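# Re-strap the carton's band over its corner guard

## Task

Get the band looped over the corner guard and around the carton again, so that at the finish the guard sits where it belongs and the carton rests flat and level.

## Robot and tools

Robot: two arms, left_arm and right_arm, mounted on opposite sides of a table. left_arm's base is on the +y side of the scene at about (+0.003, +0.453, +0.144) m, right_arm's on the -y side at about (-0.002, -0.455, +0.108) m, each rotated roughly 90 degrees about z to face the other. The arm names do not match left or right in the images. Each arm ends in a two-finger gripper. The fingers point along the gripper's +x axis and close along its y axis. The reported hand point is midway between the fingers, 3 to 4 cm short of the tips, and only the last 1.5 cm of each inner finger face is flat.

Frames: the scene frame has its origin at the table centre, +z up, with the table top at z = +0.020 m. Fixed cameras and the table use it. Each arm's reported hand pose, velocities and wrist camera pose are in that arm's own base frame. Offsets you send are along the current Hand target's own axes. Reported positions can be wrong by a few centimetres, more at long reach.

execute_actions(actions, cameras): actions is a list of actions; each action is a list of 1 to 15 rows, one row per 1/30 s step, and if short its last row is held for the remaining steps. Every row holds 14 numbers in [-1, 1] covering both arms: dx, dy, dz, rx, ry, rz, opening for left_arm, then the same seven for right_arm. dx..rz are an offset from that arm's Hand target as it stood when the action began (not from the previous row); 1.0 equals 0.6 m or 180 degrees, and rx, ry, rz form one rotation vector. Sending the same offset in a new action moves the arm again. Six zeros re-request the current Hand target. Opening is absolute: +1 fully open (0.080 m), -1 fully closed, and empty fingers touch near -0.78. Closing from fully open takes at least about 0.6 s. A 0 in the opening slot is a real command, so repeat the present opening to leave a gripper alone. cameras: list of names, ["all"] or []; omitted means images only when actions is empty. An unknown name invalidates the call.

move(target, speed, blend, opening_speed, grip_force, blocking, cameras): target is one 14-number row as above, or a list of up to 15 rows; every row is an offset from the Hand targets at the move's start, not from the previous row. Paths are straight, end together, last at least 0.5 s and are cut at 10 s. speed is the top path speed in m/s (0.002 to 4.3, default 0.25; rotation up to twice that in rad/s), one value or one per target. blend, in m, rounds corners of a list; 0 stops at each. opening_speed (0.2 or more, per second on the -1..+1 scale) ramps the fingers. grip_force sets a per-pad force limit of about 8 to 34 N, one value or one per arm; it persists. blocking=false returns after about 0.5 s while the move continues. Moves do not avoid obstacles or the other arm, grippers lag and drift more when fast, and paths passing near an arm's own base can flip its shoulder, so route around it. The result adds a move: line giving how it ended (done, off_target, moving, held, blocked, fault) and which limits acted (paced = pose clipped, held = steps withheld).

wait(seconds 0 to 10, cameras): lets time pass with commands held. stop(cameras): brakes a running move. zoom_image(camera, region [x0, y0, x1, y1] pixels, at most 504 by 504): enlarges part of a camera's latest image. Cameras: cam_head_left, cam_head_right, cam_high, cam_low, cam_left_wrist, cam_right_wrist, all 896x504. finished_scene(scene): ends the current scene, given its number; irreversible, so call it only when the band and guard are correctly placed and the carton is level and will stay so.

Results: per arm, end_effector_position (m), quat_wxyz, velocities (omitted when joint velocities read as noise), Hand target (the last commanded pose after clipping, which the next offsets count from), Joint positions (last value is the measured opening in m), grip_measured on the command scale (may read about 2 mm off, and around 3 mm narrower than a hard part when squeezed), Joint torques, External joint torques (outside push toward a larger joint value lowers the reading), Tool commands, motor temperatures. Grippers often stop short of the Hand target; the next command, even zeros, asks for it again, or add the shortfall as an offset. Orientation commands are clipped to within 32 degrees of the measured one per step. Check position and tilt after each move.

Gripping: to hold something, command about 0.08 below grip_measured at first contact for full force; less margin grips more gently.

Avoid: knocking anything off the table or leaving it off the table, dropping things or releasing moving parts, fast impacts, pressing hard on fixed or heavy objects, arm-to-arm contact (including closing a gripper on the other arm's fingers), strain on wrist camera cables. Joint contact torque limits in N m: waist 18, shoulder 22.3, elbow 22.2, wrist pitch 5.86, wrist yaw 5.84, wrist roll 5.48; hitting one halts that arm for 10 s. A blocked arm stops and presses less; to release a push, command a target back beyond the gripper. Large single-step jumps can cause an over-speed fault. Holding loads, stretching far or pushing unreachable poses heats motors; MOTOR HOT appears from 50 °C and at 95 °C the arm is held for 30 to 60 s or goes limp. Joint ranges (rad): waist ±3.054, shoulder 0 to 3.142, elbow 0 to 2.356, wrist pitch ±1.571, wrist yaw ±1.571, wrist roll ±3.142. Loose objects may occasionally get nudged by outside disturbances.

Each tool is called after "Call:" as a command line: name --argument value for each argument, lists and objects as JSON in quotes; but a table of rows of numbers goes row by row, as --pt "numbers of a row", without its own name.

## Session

Call:
execute_actions --actions '[]'

Scene clock: 0.00 s.
left_arm: end_effector_position=(+0.2450, -0.2521, +0.1755) grip_measured=+1.000 end_effector_quat_wxyz=(+0.549, +0.543, +0.261, -0.580) | right_arm: end_effector_position=(+0.3905, -0.0510, +0.3143) grip_measured=+1.000 end_effector_quat_wxyz=(+0.793, -0.240, +0.107, -0.550)
Joint positions: left_arm=[-0.744 1.554 1.347 -0.97 0.13 1.122 0.08] | right_arm=[0.257 1.733 1.063 1.317 1.413 -1.166 0.08]
Joint velocities: within noise
Joint torques (N m): no reading
External joint torques (N m): no reading
Motor temperatures (°C): left_arm=[31 30 30 36 32 32] | right_arm=[28 31 30 41 33 30]
Heat: left arm: hottest wrist pitch 36 °C (+0.0 °C/min); right arm: hottest wrist pitch 41 °C (+0.0 °C/min).
Hand target: left_arm +0.2454, -0.2526, +0.1781; +0.551, +0.543, +0.257, -0.579 | right_arm +0.3897, -0.0512, +0.3176; +0.794, -0.236, +0.103, -0.551
Tool commands: left_gripper/opening=+1.0 right_gripper/opening=+1.0
camera_calibration:
cam_left_wrist: T_world_to_cam=[[-0.910067, 0.300429, -0.285517, 0.353842], [0.289746, 0.953753, 0.0800178, 0.184367], [0.296352, -0.00990575, -0.955027, 0.170107], [0, 0, 0, 1]] pos_world=[0.218189, -0.280459, 0.248732]
cam_right_wrist: T_world_to_cam=[[-0.841164, -0.234243, 0.487415, 0.164554], [-0.518653, 0.0942662, -0.849772, 0.499266], [0.153106, -0.967597, -0.200784, 0.0354575], [0, 0, 0, 1]] pos_world=[0.391934, 0.0257902, 0.351176]

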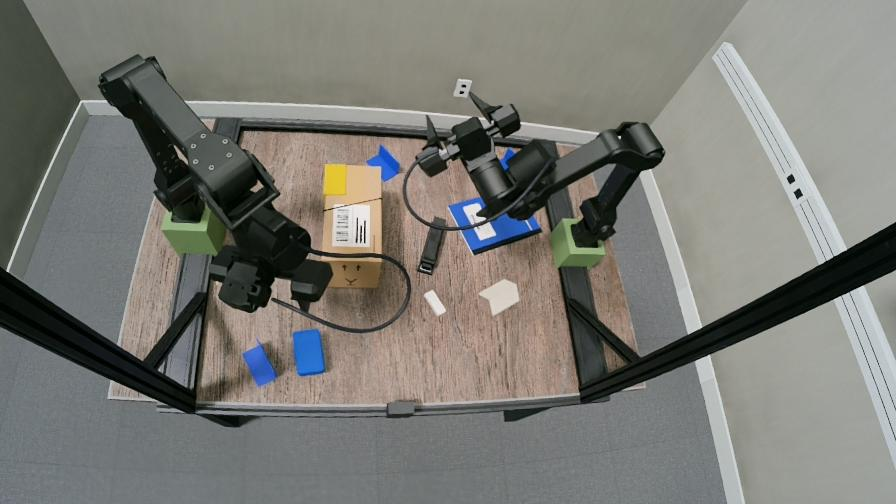

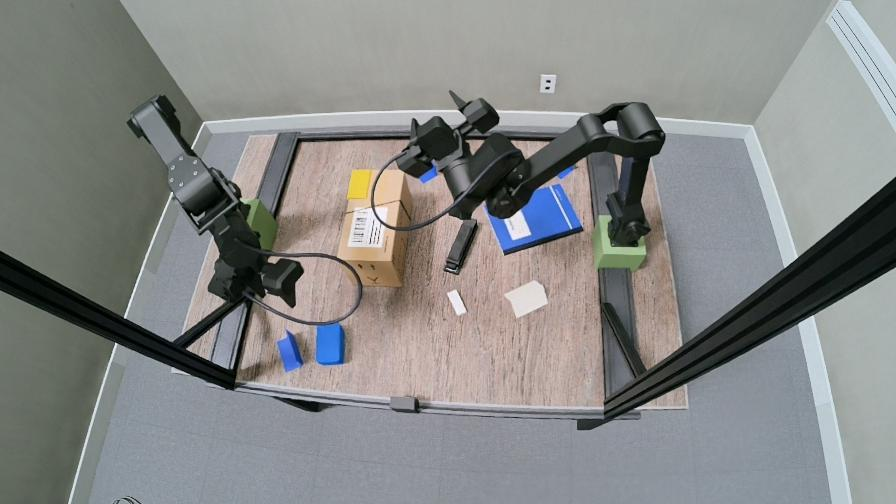

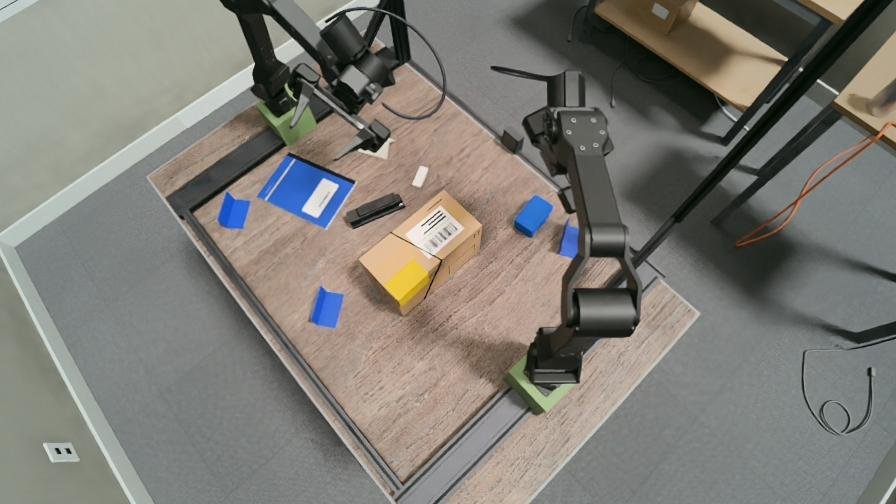

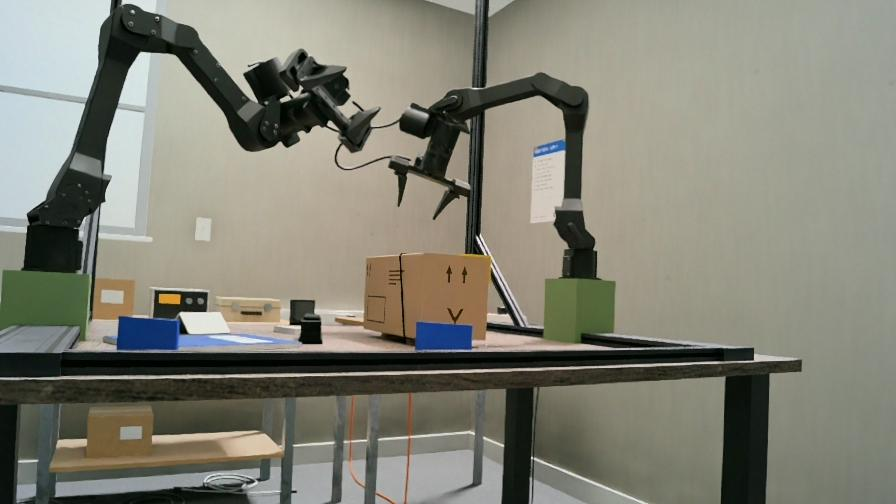

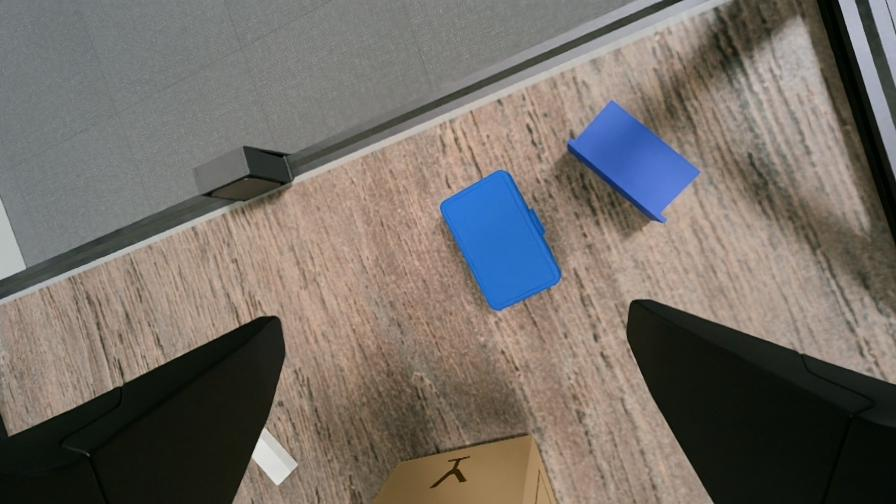

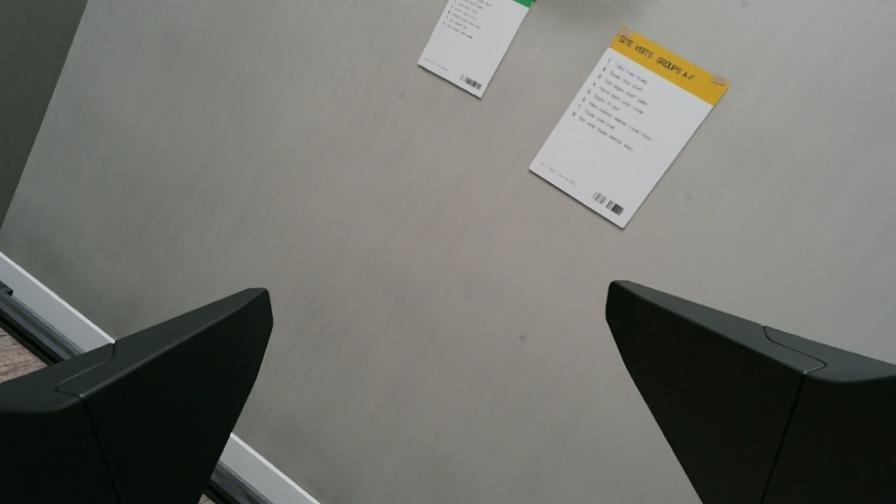

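Call:
zoom_image --camera "cam_head_left" --region '[290, 150, 410, 300]'

Call:
zoom_image --camera "cam_head_right" --region '[320, 150, 440, 300]'

Call:
zoom_image --camera "cam_high" --region '[340, 180, 500, 330]'

Call:
zoom_image --camera "cam_low" --region '[350, 240, 510, 360]'

Scaled by 3.360.

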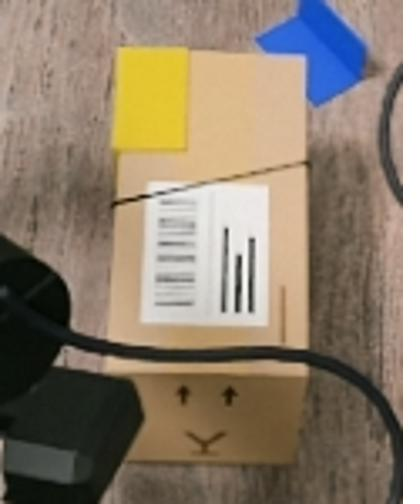

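Scaled by 3.360.

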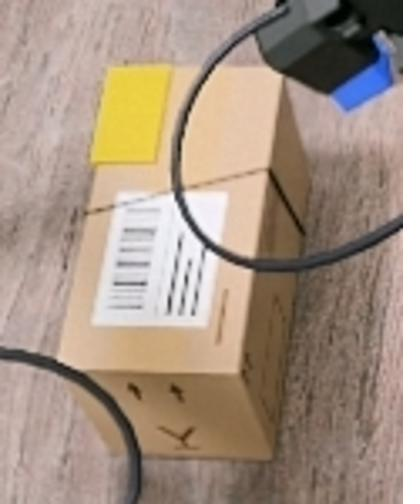

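Scaled by 3.150.

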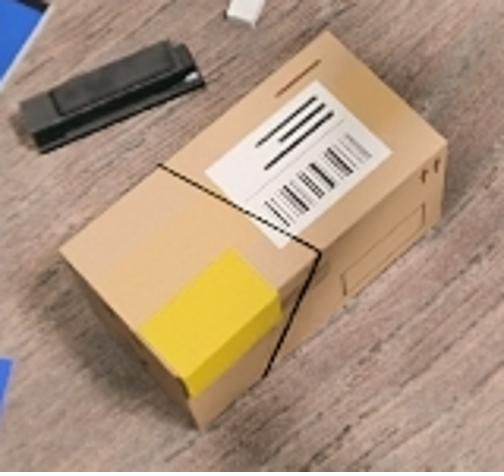

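Scaled by 3.150.

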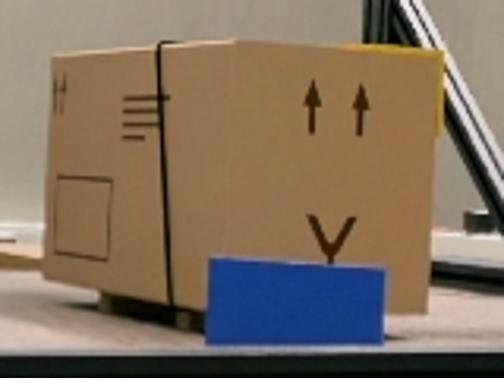

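Call:
move --target '[-0.1625, -0.2052, -0.4192, -0.5418, 0, 0.2172, 0.0, -0.1753, 0.0173, -0.312, 0.0788, 0.0449, 0.402, -0.5]' --speed 0.3 --cameras '["cam_left_wrist", "cam_right_wrist", "cam_head_left"]'

Scene clock: 44.47 s.
left_arm: end_effector_position=(+0.2012, +0.0399, +0.1631) grip_measured=+0.003 end_effector_quat_wxyz=(+0.908, +0.003, +0.420, +0.000) | right_arm: end_effector_position=(+0.2807, +0.0001, +0.1394) grip_measured=-0.496 end_effector_quat_wxyz=(+0.977, +0.000, +0.214, +0.000)
Joint positions: left_arm=[0.364 0.724 0.694 -0.869 0.23 0.288 0.035] | right_arm=[0.001 0.814 0.313 0.07 0.002 0.001 0.013]
Joint torques (N m): left_arm=[0.23 -1.05 3.84 0.97 0.13 0.01] | right_arm=[-0.25 -2.92 6.01 1.45 -0.12 -0.04]
External joint torques (N m): left_arm=[0.25 -0.27 -2.38 -0.26 0.02 0.01] | right_arm=[-0.26 -1.4 -0.42 -0.12 -0.12 -0.04]
Motor temperatures (°C): left_arm=[31 34 34 37 32 32] | right_arm=[28 37 32 42 33 30]
Heat: left arm: hottest wrist pitch 37 °C (+1.3 °C/min); right arm: hottest wrist pitch 42 °C (+1.3 °C/min).
Hand target: left_arm +0.2000, +0.0398, +0.1602; +0.906, +0.000, +0.422, +0.000 | right_arm +0.2799, -0.0001, +0.1402; +0.978, +0.000, +0.209, +0.000
Off the commanded pose: left_arm 0.003 m, 0 deg | right_arm 0.001 m, 0 deg.
move: done
camera_calibration:
cam_left_wrist: T_world_to_cam=[[-0.042087, -0.999028, -0.0130924, 0.0555374], [-0.941407, 0.0440417, -0.334385, 0.271134], [0.334637, -0.00174803, -0.942345, 0.163982], [0, 0, 0, 1]] pos_world=[0.202711, 0.0438289, 0.245919]
cam_right_wrist: T_world_to_cam=[[-0.0491099, -0.998674, 0.0154675, 0.0128993], [-0.716446, 0.0244329, -0.697214, 0.323231], [0.695912, -0.0453217, -0.716696, -0.0138941], [0, 0, 0, 1]] pos_world=[0.24188, 0.00435498, 0.215204]
Images, in order (width x height): cam_head_left 896x504, cam_left_wrist 896x504, cam_right_wrist 896x504.

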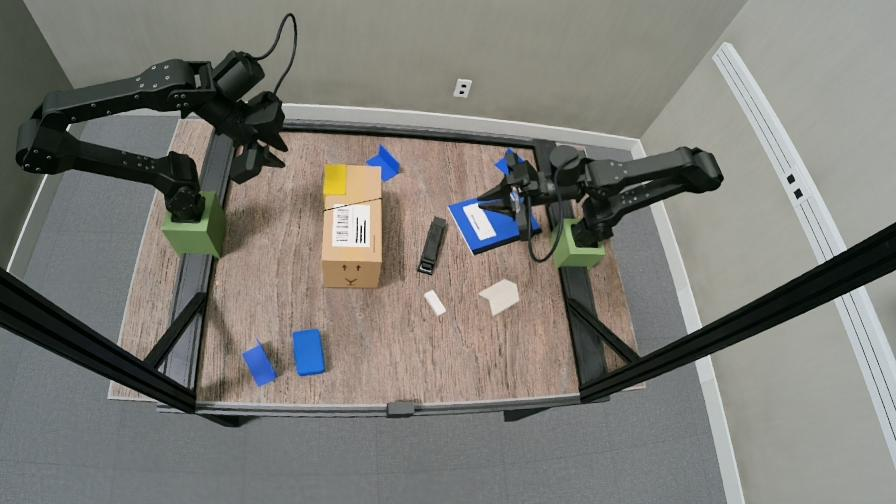

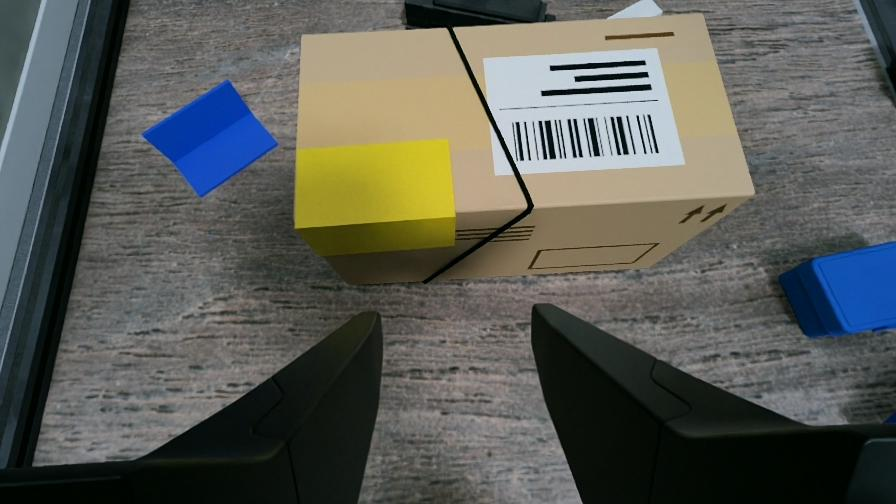

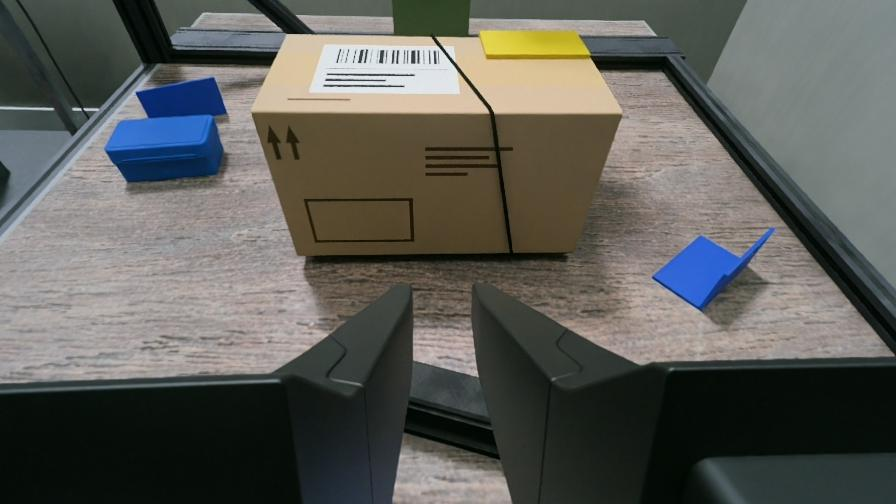

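Call:
move --target '[0.1774, -0.0697, -0.0223, 0, -0.0276, 0, -0.1, 0, 0, 0, 0, 0, 0, -0.5]' --speed 0.2 --cameras '["cam_left_wrist"]'

Scene clock: 93.90 s.
left_arm: end_effector_position=(+0.2601, -0.0016, +0.0742) grip_measured=-0.097 end_effector_quat_wxyz=(+0.926, -0.001, +0.378, +0.000) | right_arm: end_effector_position=(+0.2807, +0.0000, +0.1394) grip_measured=-0.496 end_effector_quat_wxyz=(+0.977, +0.000, +0.214, +0.000)
Joint positions: left_arm=[-0.01 0.968 0.346 -0.154 -0.006 -0.008 0.031] | right_arm=[0.001 0.814 0.313 0.07 0.002 0.001 0.013]
Joint torques (N m): left_arm=[-0.28 -1.54 3.7 1.28 -0.12 -0.01] | right_arm=[-0.25 -2.94 6.01 1.45 -0.13 -0.05]
External joint torques (N m): left_arm=[-0.3 0.45 -2.36 -0.05 -0.11 -0.01] | right_arm=[-0.24 -1.43 -0.43 -0.12 -0.14 -0.05]
Motor temperatures (°C): left_arm=[31 31 32 39 32 32] | right_arm=[28 33 33 47 33 30]
Heat: left arm: hottest wrist pitch 39 °C (+2.0 °C/min); right arm: hottest wrist pitch 47 °C (+5.0 °C/min).
Hand target: left_arm +0.2583, -0.0020, +0.0700; +0.924, +0.000, +0.383, +0.000 | right_arm +0.2799, -0.0002, +0.1402; +0.978, +0.000, +0.209, +0.000
Off the commanded pose: left_arm 0.005 m, 1 deg | right_arm 0.001 m, 0 deg.
move: done
camera_calibration:
cam_left_wrist: T_world_to_cam=[[-0.0388536, -0.999188, -0.0106368, 0.0143791], [-0.907057, 0.0397329, -0.41913, 0.296032], [0.419212, -0.0066365, -0.907864, 0.0358485], [0, 0, 0, 1]] pos_world=[0.254049, 0.00284312, 0.156774]
Images, in order (width x height): cam_left_wrist 896x504.

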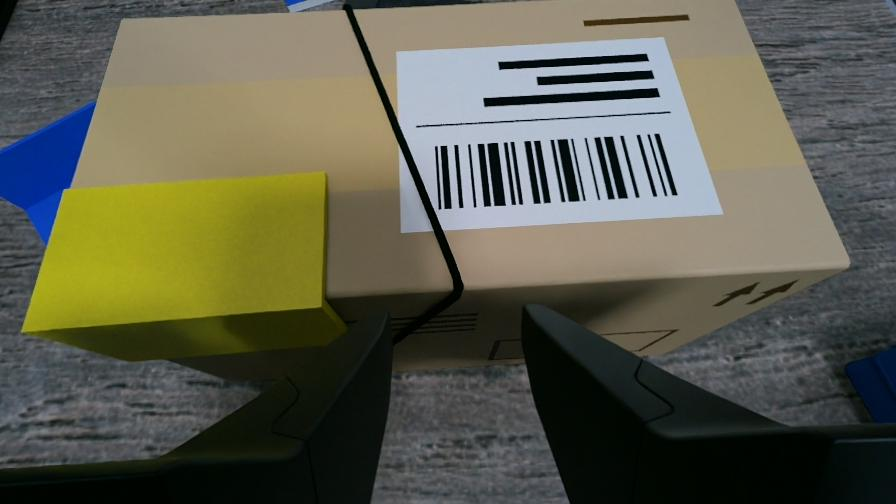

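Call:
move --target '[0.03, -0.0025, 0, 0, 0, 0, -0.1, 0, 0, 0, 0, 0, 0, -0.5]' --speed 0.06 --cameras '["cam_left_wrist"]'

Scene clock: 104.50 s.
left_arm: end_effector_position=(+0.2730, -0.0031, +0.0613) grip_measured=-0.097 end_effector_quat_wxyz=(+0.926, -0.001, +0.378, +0.000) | right_arm: end_effector_position=(+0.2807, +0.0000, +0.1394) grip_measured=-0.496 end_effector_quat_wxyz=(+0.977, +0.000, +0.214, +0.000)
Joint positions: left_arm=[-0.018 1.087 0.337 -0.026 -0.012 -0.013 0.031] | right_arm=[0.001 0.814 0.313 0.07 0.002 0.001 0.013]
Joint torques (N m): left_arm=[-0.24 -1.93 3.53 1.28 -0.13 -0.01] | right_arm=[-0.24 -2.9 5.95 1.47 -0.13 -0.05]
External joint torques (N m): left_arm=[-0.24 0.54 -2.3 -0.07 -0.12 -0.01] | right_arm=[-0.22 -1.39 -0.5 -0.11 -0.14 -0.05]
Heat: left arm: hottest wrist pitch 39 °C (+2.0 °C/min); right arm: hottest wrist pitch 48 °C (+6.1 °C/min).
Hand target: left_arm +0.2710, -0.0035, +0.0573; +0.924, +0.000, +0.383, +0.000 | right_arm +0.2799, -0.0002, +0.1402; +0.978, +0.000, +0.209, +0.000
Off the commanded pose: left_arm 0.005 m, 1 deg | right_arm 0.001 m, 0 deg.
move: done
camera_calibration:
cam_left_wrist: T_world_to_cam=[[-0.0391147, -0.999179, -0.0105416, 0.0133049], [-0.906989, 0.039929, -0.419258, 0.302477], [0.419335, -0.00683804, -0.907806, 0.0186363], [0, 0, 0, 1]] pos_world=[0.267048, 0.00134384, 0.143874]
Images, in order (width x height): cam_left_wrist 896x504.

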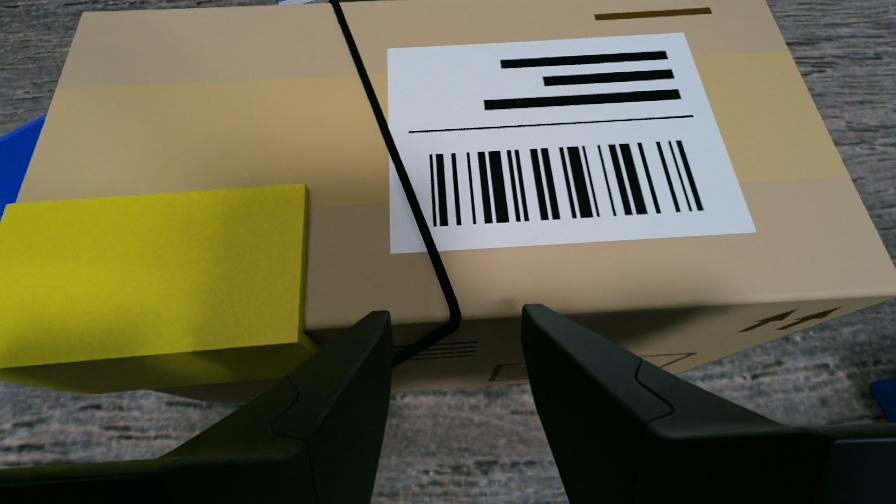

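Call:
move --target '[0.0165, 0, -0.0067, 0, 0, 0, -0.1, 0, 0, 0, 0, 0, 0, -0.5]' --speed 0.05 --cameras '["cam_left_wrist"]'

Scene clock: 109.77 s.
left_arm: end_effector_position=(+0.2774, -0.0032, +0.0514) grip_measured=-0.097 end_effector_quat_wxyz=(+0.926, -0.001, +0.378, +0.000) | right_arm: end_effector_position=(+0.2807, +0.0000, +0.1394) grip_measured=-0.496 end_effector_quat_wxyz=(+0.977, +0.000, +0.214, +0.000)
Joint positions: left_arm=[-0.018 1.149 0.319 0.054 -0.012 -0.013 0.031] | right_arm=[0.001 0.814 0.313 0.07 0.002 0.001 0.013]
Joint torques (N m): left_arm=[-0.22 -2.08 3.33 1.29 -0.12 0] | right_arm=[-0.23 -2.95 6.02 1.46 -0.13 -0.04]
External joint torques (N m): left_arm=[-0.23 0.59 -2.33 -0.08 -0.1 -0.01] | right_arm=[-0.23 -1.43 -0.39 -0.11 -0.13 -0.05]
Heat: left arm: hottest wrist pitch 39 °C (+2.0 °C/min); right arm: hottest wrist pitch 48 °C (+5.0 °C/min).
Hand target: left_arm +0.2751, -0.0035, +0.0474; +0.924, +0.000, +0.383, +0.000 | right_arm +0.2799, -0.0002, +0.1402; +0.978, +0.000, +0.209, +0.000
Off the commanded pose: left_arm 0.004 m, 1 deg | right_arm 0.001 m, 0 deg.
move: done
camera_calibration:
cam_left_wrist: T_world_to_cam=[[-0.0391147, -0.999179, -0.0105416, 0.0132688], [-0.906989, 0.039929, -0.419258, 0.30223], [0.419335, -0.00683804, -0.907806, 0.00784525], [0, 0, 0, 1]] pos_world=[0.271348, 0.00124384, 0.133974]
Images, in order (width x height): cam_left_wrist 896x504.

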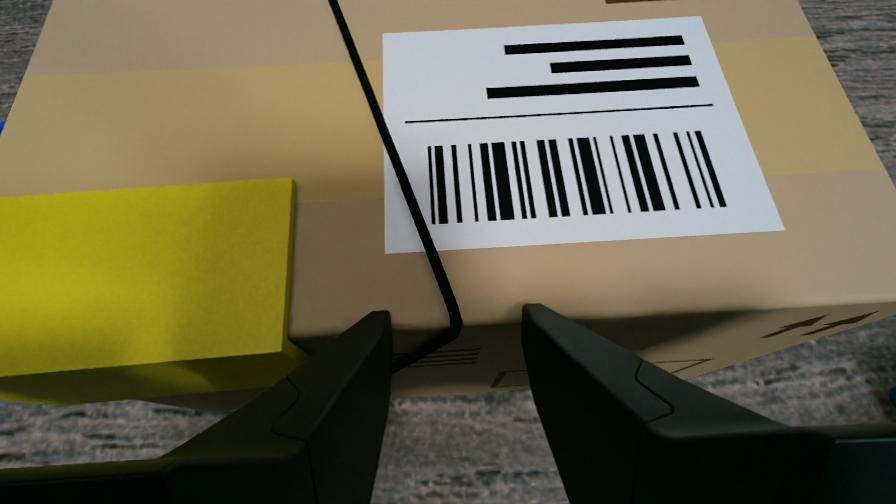

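Call:
move --target '[0.0117, 0, -0.005, 0, 0, 0, -0.1, 0, 0, 0, 0, 0, 0, -0.5]' --speed 0.05 --cameras '["cam_left_wrist"]'

Scene clock: 115.43 s.
left_arm: end_effector_position=(+0.2782, -0.0031, +0.0472) grip_measured=-0.097 end_effector_quat_wxyz=(+0.927, +0.000, +0.375, +0.000) | right_arm: end_effector_position=(+0.2807, +0.0000, +0.1394) grip_measured=-0.496 end_effector_quat_wxyz=(+0.977, +0.000, +0.214, +0.000)
Joint positions: left_arm=[-0.018 1.169 0.303 0.098 -0.013 -0.013 0.031] | right_arm=[0.001 0.814 0.313 0.07 0.002 0.001 0.013]
Joint torques (N m): left_arm=[-0.2 0.36 3.87 2.12 -0.09 0.01] | right_arm=[-0.21 -2.94 5.98 1.47 -0.13 -0.05]
External joint torques (N m): left_arm=[-0.2 3.1 -1.75 0.73 -0.08 0.01] | right_arm=[-0.21 -1.42 -0.43 -0.1 -0.13 -0.05]
Heat: left arm: hottest wrist pitch 40 °C (+2.0 °C/min); right arm: hottest wrist pitch 48 °C (+4.0 °C/min).
Hand target: left_arm +0.2781, -0.0035, +0.0405; +0.924, +0.000, +0.382, +0.000 | right_arm +0.2799, -0.0002, +0.1402; +0.978, +0.000, +0.209, +0.000
Off the commanded pose: left_arm 0.007 m, 1 deg | right_arm 0.001 m, 0 deg.
move: done
camera_calibration:
cam_left_wrist: T_world_to_cam=[[-0.0385507, -0.999194, -0.0111642, 0.0131574], [-0.903795, 0.0396312, -0.426127, 0.30065], [0.426226, -0.00633741, -0.904594, 0.00165769], [0, 0, 0, 1]] pos_world=[0.271527, 0.00124213, 0.129762]
Images, in order (width x height): cam_left_wrist 896x504.

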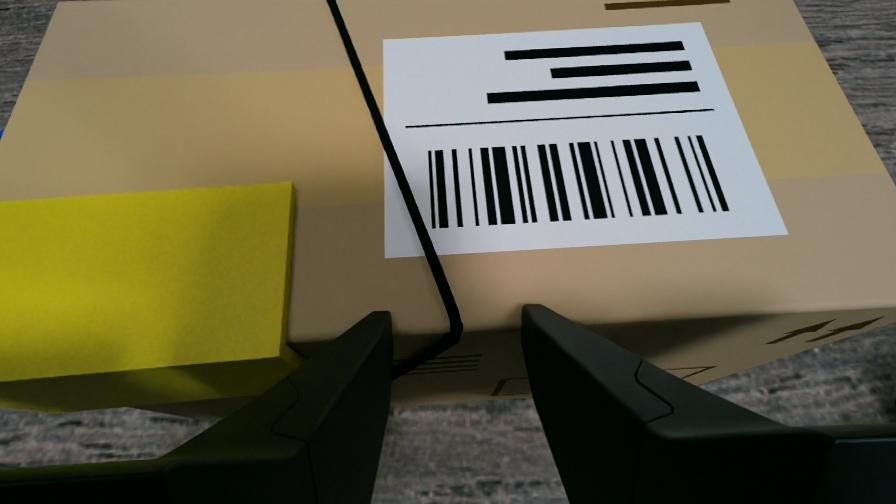

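Call:
move --pt "-0.005 0 -0.0035 0 0 0 -0.1 0 0 0 0 0 0 -0.5" --pt "-0.005 0 -0.0035 0 0 0 -1.0 0 0 0 0 0 0 -0.5" --speed 0.05 --cameras '["cam_left_wrist"]'

Call:
zoom_image --camera "cam_left_wrist" --region '[360, 250, 580, 400]'

Scene clock: 126.60 s.
left_arm: end_effector_position=(+0.2779, -0.0029, +0.0489) grip_measured=-0.764 end_effector_quat_wxyz=(+0.928, +0.000, +0.371, +0.001) | right_arm: end_effector_position=(+0.2807, +0.0000, +0.1394) grip_measured=-0.496 end_effector_quat_wxyz=(+0.977, +0.000, +0.214, +0.000)
Joint positions: left_arm=[-0.019 1.158 0.301 0.096 -0.016 -0.014 0.001] | right_arm=[0.001 0.814 0.313 0.07 0.002 0.001 0.013]
Joint torques (N m): left_arm=[-0.13 -0.84 3.08 1.28 0 0.01] | right_arm=[-0.23 -2.9 5.96 1.46 -0.13 -0.04]
External joint torques (N m): left_arm=[-0.14 1.86 -2.54 -0.11 0.01 0.01] | right_arm=[-0.22 -1.34 -0.56 -0.14 -0.14 -0.05]
Motor temperatures (°C): left_arm=[31 31 33 44 32 32] | right_arm=[28 32 34 48 33 30]
Heat: left arm: hottest wrist pitch 44 °C (+6.0 °C/min); right arm: hottest wrist pitch 48 °C (+3.0 °C/min).
Hand target: left_arm +0.2744, -0.0035, +0.0409; +0.924, +0.000, +0.383, +0.000 | right_arm +0.2799, -0.0002, +0.1402; +0.978, +0.000, +0.209, +0.000
Off the commanded pose: left_arm 0.009 m, 1 deg | right_arm 0.001 m, 0 deg.
move: off_target (left_arm)
camera_calibration:
cam_left_wrist: T_world_to_cam=[[-0.0367602, -0.999237, -0.0131617, 0.013111], [-0.900891, 0.0388364, -0.432304, 0.300558], [0.432485, -0.00403434, -0.901632, 0.00149341], [0, 0, 0, 1]] pos_world=[0.270606, 0.00143446, 0.131452]
Images, in order (width x height): cam_left_wrist 896x504.

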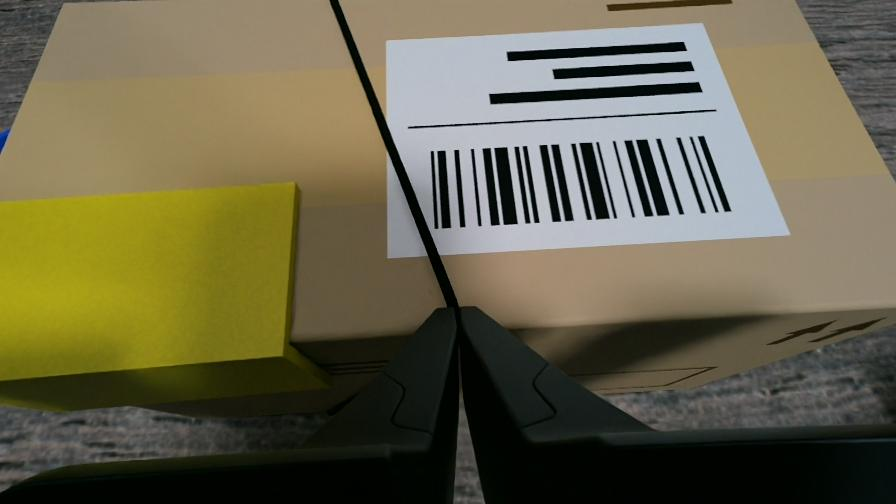

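Scaled by 2.291.

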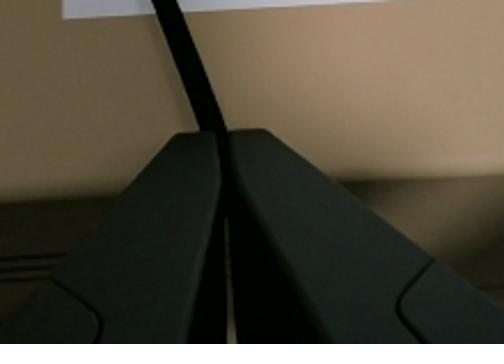

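Call:
move --target '[-0.042, 0, 0, 0, 0, 0, -1.0, 0, 0, 0, 0, 0, 0, -0.5]' --speed 0.06 --cameras '["cam_left_wrist"]'

Scene clock: 130.47 s.
left_arm: end_effector_position=(+0.2572, -0.0011, +0.0566) grip_measured=-0.764 end_effector_quat_wxyz=(+0.922, +0.002, +0.388, +0.006) | right_arm: end_effector_position=(+0.2807, +0.0000, +0.1394) grip_measured=-0.496 end_effector_quat_wxyz=(+0.977, +0.000, +0.214, +0.000)
Joint positions: left_arm=[-0.018 1.012 0.3 -0.085 -0.024 -0.014 0.001] | right_arm=[0.001 0.814 0.313 0.07 0.002 0.001 0.013]
Joint torques (N m): left_arm=[-0.39 -3.72 4.07 0.99 0.22 -0.02] | right_arm=[-0.24 -2.98 5.99 1.46 -0.14 -0.03]
External joint torques (N m): left_arm=[-0.37 -1.63 -1.88 -0.36 0.23 -0.02] | right_arm=[-0.23 -1.44 -0.46 -0.12 -0.14 -0.03]
Heat: left arm: hottest wrist pitch 44 °C (+6.1 °C/min); right arm: hottest wrist pitch 48 °C (+2.0 °C/min).
Hand target: left_arm +0.2565, -0.0035, +0.0587; +0.924, +0.000, +0.383, +0.000 | right_arm +0.2799, -0.0002, +0.1402; +0.978, +0.000, +0.209, +0.000
Off the commanded pose: left_arm 0.003 m, 1 deg | right_arm 0.001 m, 0 deg.
move: done
camera_calibration:
cam_left_wrist: T_world_to_cam=[[-0.0301653, -0.999378, -0.0182658, 0.012777], [-0.916017, 0.034953, -0.399613, 0.287242], [0.400003, 0.00467734, -0.916502, 0.0265101], [0, 0, 0, 1]] pos_world=[0.2529, 0.00260512, 0.139316]
Images, in order (width x height): cam_left_wrist 896x504.

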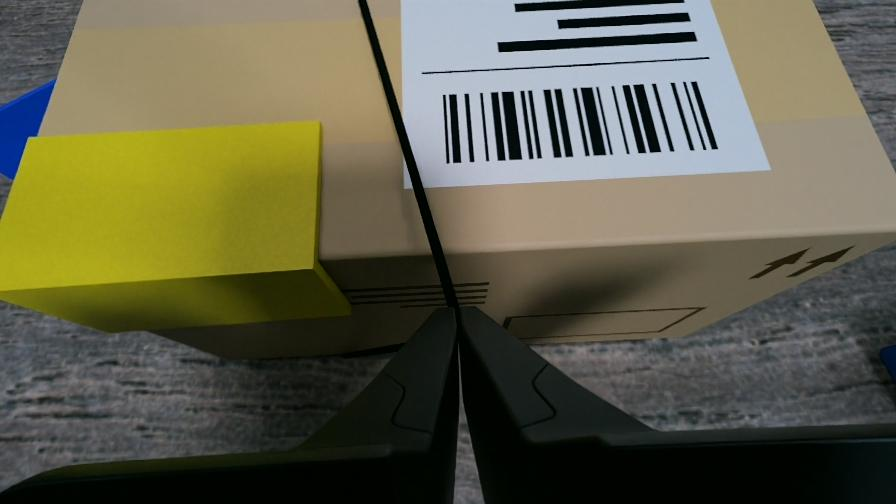

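Call:
move --pt "-0.0188 0 0.0188 0 0 0 -1.0 0 0 0 0 0 0 -0.5" --pt "-0.02 0.1808 0.0177 0 0 0 -1.0 0 0 0 0 0 0 -0.5" --speed 0.1 --blend '[0.007, 0]' --cameras '["cam_left_wrist", "cam_right_wrist"]'

Call:
zoom_image --camera "cam_right_wrist" --region '[400, 0, 650, 270]'

Scene clock: 140.57 s.
left_arm: end_effector_position=(+0.2518, +0.0980, +0.0670) grip_measured=-0.764 end_effector_quat_wxyz=(+0.920, -0.006, +0.391, -0.009) | right_arm: end_effector_position=(+0.2807, +0.0000, +0.1394) grip_measured=-0.496 end_effector_quat_wxyz=(+0.977, +0.000, +0.214, +0.000)
Joint positions: left_arm=[0.601 1.154 0.435 -0.19 0.422 0.459 0.001] | right_arm=[0.001 0.814 0.313 0.07 0.002 0.001 0.013]
Joint torques (N m): left_arm=[0.94 -2.93 6.93 0.95 0.04 0.11] | right_arm=[-0.23 -2.91 6 1.47 -0.13 -0.05]
External joint torques (N m): left_arm=[0.93 -0.06 1.04 -0.28 -0.16 0.11] | right_arm=[-0.24 -1.43 -0.39 -0.09 -0.13 -0.05]
Heat: left arm: hottest wrist pitch 42 °C (+3.0 °C/min); right arm: hottest wrist pitch 48 °C (+2.0 °C/min).
Hand target: left_arm +0.2556, +0.1051, +0.0748; +0.924, +0.000, +0.383, +0.000 | right_arm +0.2799, -0.0002, +0.1402; +0.978, +0.000, +0.209, +0.000
Off the commanded pose: left_arm 0.011 m, 2 deg | right_arm 0.001 m, 0 deg.
move: off_target (left_arm)
camera_calibration:
cam_left_wrist: T_world_to_cam=[[-0.0506754, -0.998695, 0.00628954, 0.115303], [-0.917924, 0.0440938, -0.394297, 0.282222], [0.393506, -0.0257545, -0.918961, 0.0426039], [0, 0, 0, 1]] pos_world=[0.248137, 0.103806, 0.149706]
cam_right_wrist: T_world_to_cam=[[-0.0491837, -0.998673, 0.0152567, 0.0128621], [-0.716437, 0.0246325, -0.697216, 0.323231], [0.695916, -0.0452222, -0.716698, -0.0138995], [0, 0, 0, 1]] pos_world=[0.24188, 0.00425449, 0.215204]
Images, in order (width x height): cam_left_wrist 896x504, cam_right_wrist 896x504.

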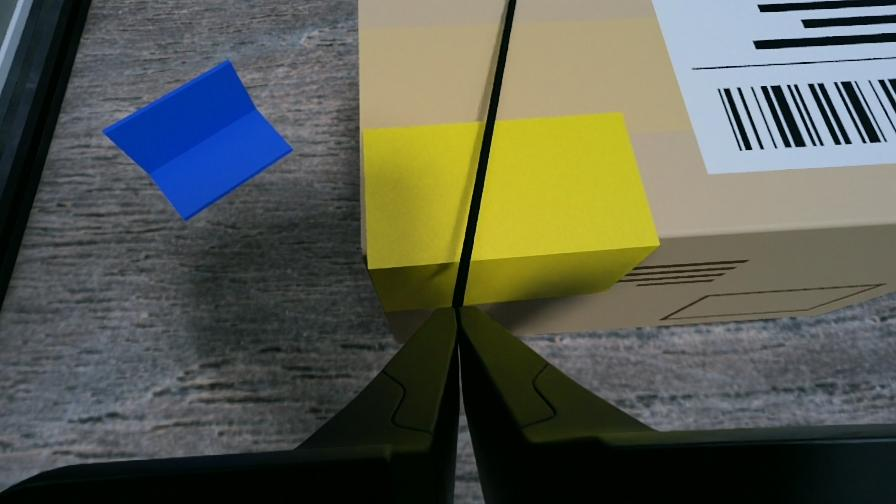

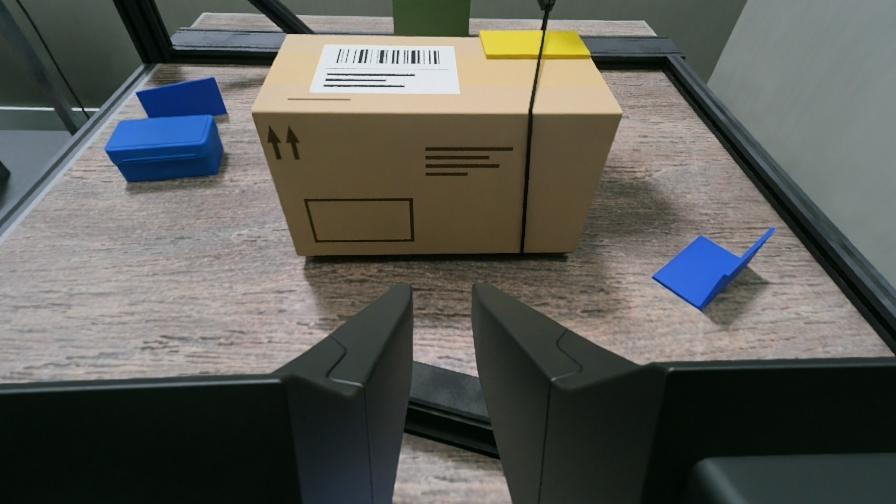

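Scaled by 1.867.

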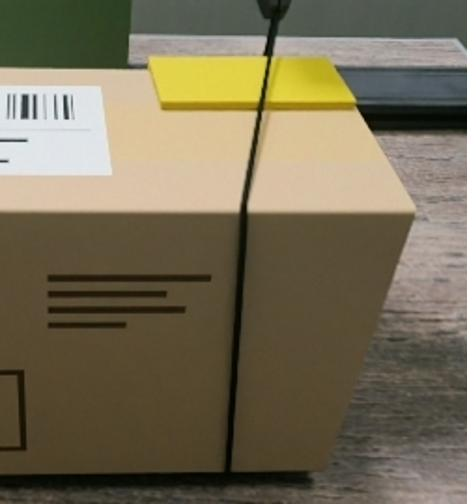

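Call:
move --pt "0.0003 -0.0427 0.0003 0 0 0 -1.0 0 0 0 0 0 0 -0.5" --pt "0.0327 -0.0427 -0.007 0 0 0 -1.0 0 0 0 0 0 0 -0.5" --speed 0.08 --blend '[0.005, 0]' --cameras '["cam_left_wrist", "cam_right_wrist"]'

Scene clock: 155.97 s.
left_arm: end_effector_position=(+0.2675, +0.0792, +0.0595) grip_measured=-0.764 end_effector_quat_wxyz=(+0.924, +0.000, +0.382, -0.002) | right_arm: end_effector_position=(+0.2807, +0.0000, +0.1394) grip_measured=-0.496 end_effector_quat_wxyz=(+0.977, +0.000, +0.214, +0.000)
Joint positions: left_arm=[0.46 1.178 0.39 -0.052 0.323 0.339 0.001] | right_arm=[0.001 0.814 0.313 0.07 0.002 0.001 0.013]
Joint torques (N m): left_arm=[0.02 -2.87 3.69 1.28 0 -0.01] | right_arm=[-0.23 -2.96 5.99 1.45 -0.12 -0.04]
External joint torques (N m): left_arm=[0.03 0.04 -2.01 -0.01 -0.15 -0.02] | right_arm=[-0.22 -1.39 -0.51 -0.14 -0.13 -0.04]
Heat: left arm: hottest wrist pitch 41 °C (+2.0 °C/min); right arm: hottest wrist pitch 49 °C (+2.0 °C/min).
Hand target: left_arm +0.2665, +0.0794, +0.0580; +0.924, +0.000, +0.383, +0.000 | right_arm +0.2799, -0.0002, +0.1402; +0.978, +0.000, +0.209, +0.000
Off the commanded pose: left_arm 0.002 m, 0 deg | right_arm 0.001 m, 0 deg.
move: done
camera_calibration:
cam_left_wrist: T_world_to_cam=[[-0.0428848, -0.999024, -0.010578, 0.0963103], [-0.910095, 0.0434311, -0.412117, 0.293477], [0.412174, -0.00804654, -0.91107, 0.0221958], [0, 0, 0, 1]] pos_world=[0.262073, 0.0836489, 0.142187]
cam_right_wrist: T_world_to_cam=[[-0.0491837, -0.998673, 0.0152567, 0.0128621], [-0.716437, 0.0246325, -0.697216, 0.323231], [0.695916, -0.0452222, -0.716698, -0.0138995], [0, 0, 0, 1]] pos_world=[0.24188, 0.00425449, 0.215204]
Images, in order (width x height): cam_left_wrist 896x504, cam_right_wrist 896x504.

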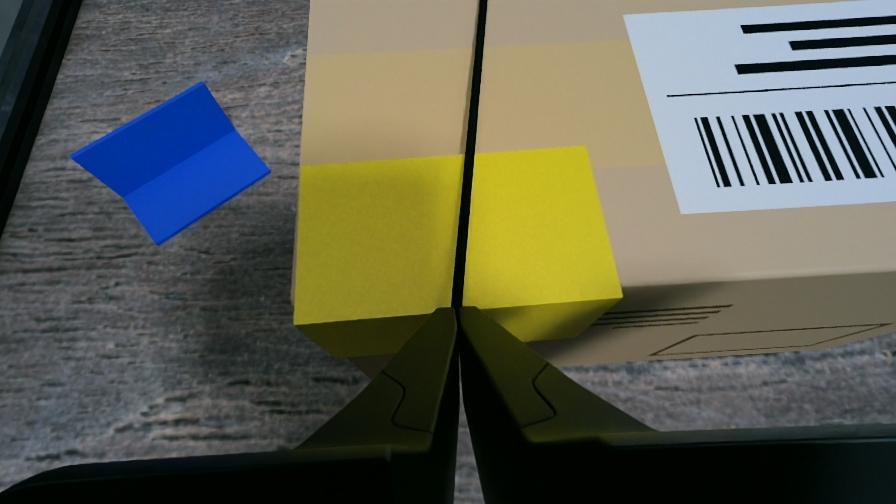

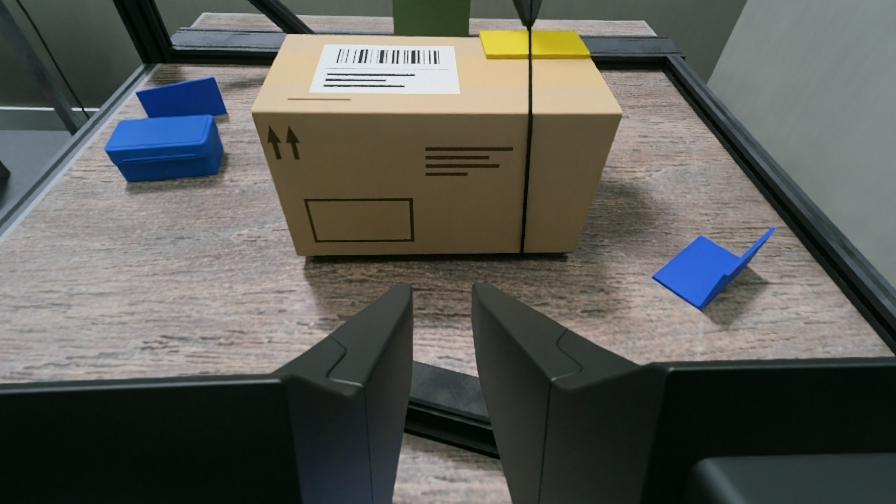

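Call:
move --pt "0.0045 0 -0.001 0 0 0 -1.0 0 0 0 0 0 0 -0.5" --pt "0.0045 0 -0.001 0 0 0 -0.3 0 0 0 0 0 0 -0.5" --pt "-0.08 0 -0.001 0 0 0 -0.3 0 0 0 0 0 0 -0.5" --speed '[0.05, 0.05, 0.12]' --cameras '["cam_left_wrist", "cam_right_wrist"]'

Call:
zoom_image --camera "cam_left_wrist" --region '[200, 0, 700, 380]'

Scene clock: 165.70 s.
left_arm: end_effector_position=(+0.2288, +0.0768, +0.0829) grip_measured=-0.303 end_effector_quat_wxyz=(+0.919, -0.006, +0.394, -0.002) | right_arm: end_effector_position=(+0.2807, +0.0000, +0.1394) grip_measured=-0.496 end_effector_quat_wxyz=(+0.977, +0.000, +0.214, +0.000)
Joint positions: left_arm=[0.559 0.934 0.408 -0.369 0.383 0.417 0.021] | right_arm=[0.001 0.814 0.313 0.07 0.002 0.001 0.013]
Joint torques (N m): left_arm=[0.29 -2.77 6.75 0.95 0.23 0.11] | right_arm=[-0.23 -2.96 5.96 1.45 -0.14 -0.04]
External joint torques (N m): left_arm=[0.31 -0.94 0.56 -0.28 0.04 0.11] | right_arm=[-0.22 -1.46 -0.46 -0.11 -0.15 -0.04]
Heat: left arm: hottest wrist pitch 40 °C (+1.0 °C/min); right arm: hottest wrist pitch 49 °C (+1.0 °C/min).
Hand target: left_arm +0.2322, +0.0794, +0.0915; +0.924, +0.000, +0.383, +0.000 | right_arm +0.2799, -0.0002, +0.1402; +0.978, +0.000, +0.209, +0.000
Off the commanded pose: left_arm 0.010 m, 2 deg | right_arm 0.001 m, 0 deg.
move: off_target (left_arm)
camera_calibration:
cam_left_wrist: T_world_to_cam=[[-0.03871, -0.999245, 0.00323418, 0.0904109], [-0.920704, 0.0344092, -0.388741, 0.26921], [0.388337, -0.0180259, -0.921341, 0.0664871], [0, 0, 0, 1]] pos_world=[0.225543, 0.0822778, 0.165618]
cam_right_wrist: T_world_to_cam=[[-0.0491837, -0.998673, 0.0152567, 0.0128621], [-0.716437, 0.0246325, -0.697216, 0.323231], [0.695916, -0.0452222, -0.716698, -0.0138995], [0, 0, 0, 1]] pos_world=[0.24188, 0.00425449, 0.215204]
Images, in order (width x height): cam_left_wrist 896x504, cam_right_wrist 896x504.

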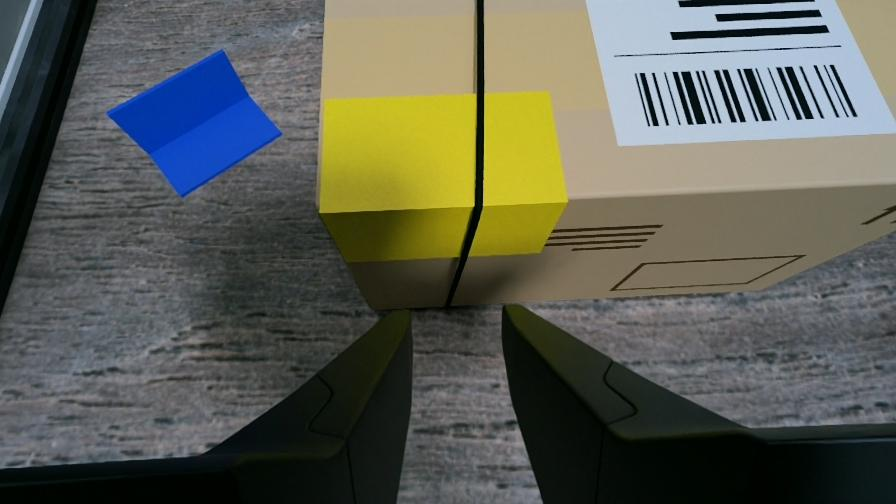

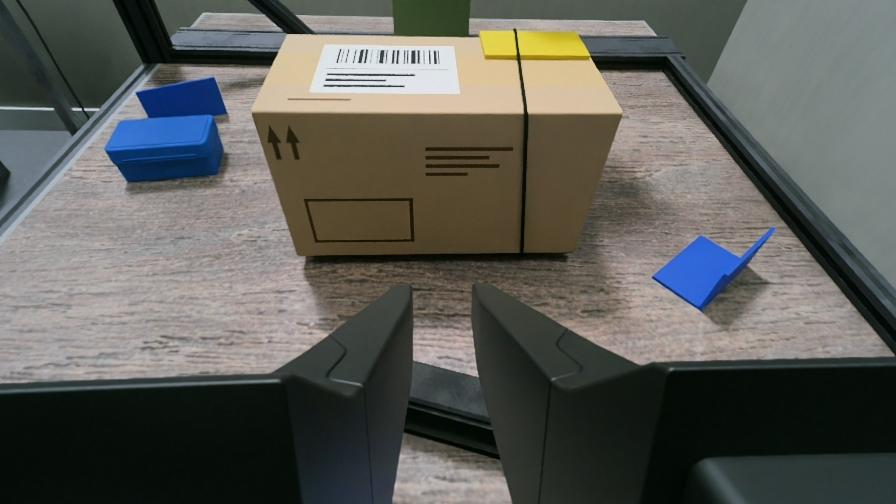

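Scaled by 1.008.

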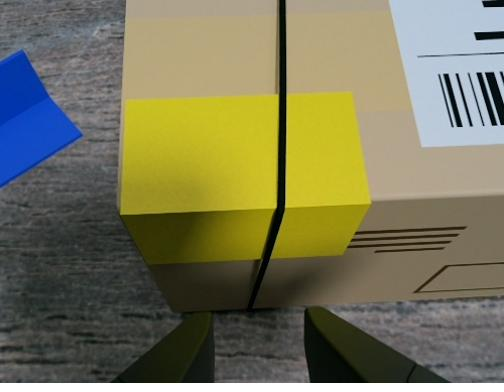

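Call:
move --target '[0.1947, -0.0257, 0.2268, 0, 0.2219, 0, -0.3, 0, 0, 0, 0, 0, 0, -0.5]' --speed 0.18 --cameras '["cam_left_wrist", "cam_right_wrist"]'

Scene clock: 190.73 s.
left_arm: end_effector_position=(+0.4076, +0.0636, +0.1058) grip_measured=-0.303 end_effector_quat_wxyz=(+0.737, -0.001, +0.676, -0.001) | right_arm: end_effector_position=(+0.2807, +0.0000, +0.1394) grip_measured=-0.496 end_effector_quat_wxyz=(+0.977, +0.000, +0.214, +0.000)
Joint positions: left_arm=[0.161 2.052 1.754 -1.188 0.017 0.16 0.021] | right_arm=[0.001 0.814 0.313 0.07 0.002 0.001 0.013]
Joint torques (N m): left_arm=[-0.1 -7.67 6.01 0.18 -0.1 -0.01] | right_arm=[-0.25 -2.94 5.98 1.46 -0.13 -0.05]
External joint torques (N m): left_arm=[-0.1 1.37 0.36 -0.3 -0.11 -0.01] | right_arm=[-0.24 -1.4 -0.53 -0.14 -0.14 -0.06]
Heat: left arm: hottest wrist pitch 40 °C (-3.0 °C/min); right arm: hottest wrist pitch 49 °C (+1.0 °C/min).
Hand target: left_arm +0.4110, +0.0639, +0.1052; +0.738, +0.000, +0.675, +0.000 | right_arm +0.2799, -0.0002, +0.1402; +0.978, +0.000, +0.209, +0.000
Off the commanded pose: left_arm 0.003 m, 0 deg | right_arm 0.001 m, 0 deg.
move: done
camera_calibration:
cam_left_wrist: T_world_to_cam=[[-0.0373749, -0.999114, 0.0193419, 0.081826], [-0.961493, 0.0412278, 0.27172, 0.389515], [-0.272277, -0.00844155, -0.962182, 0.290799], [0, 0, 0, 1]] pos_world=[0.456752, 0.0681494, 0.17238]
cam_right_wrist: T_world_to_cam=[[-0.0491837, -0.998673, 0.0152567, 0.0128621], [-0.716437, 0.0246325, -0.697216, 0.323231], [0.695916, -0.0452222, -0.716698, -0.0138995], [0, 0, 0, 1]] pos_world=[0.24188, 0.00425449, 0.215204]
Images, in order (width x height): cam_left_wrist 896x504, cam_right_wrist 896x504.

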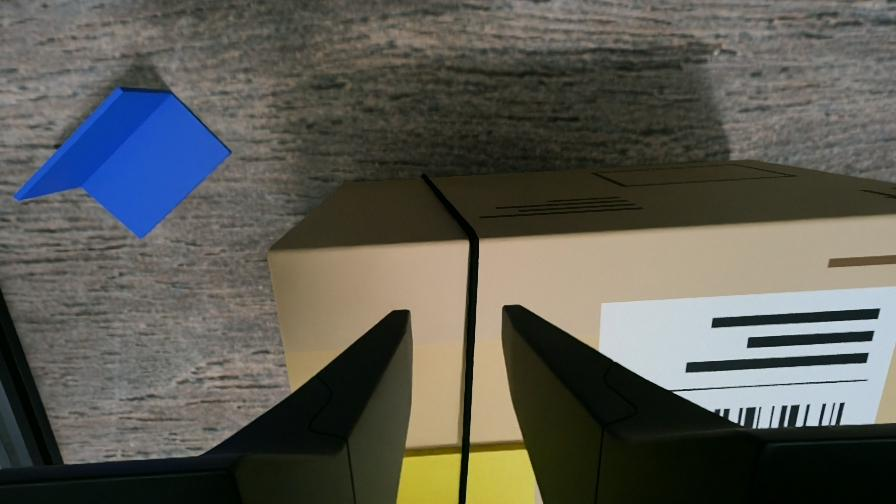

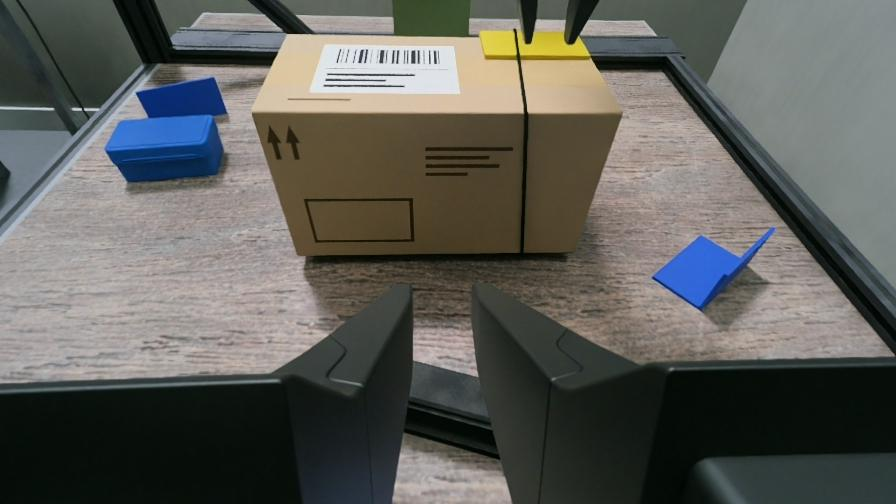

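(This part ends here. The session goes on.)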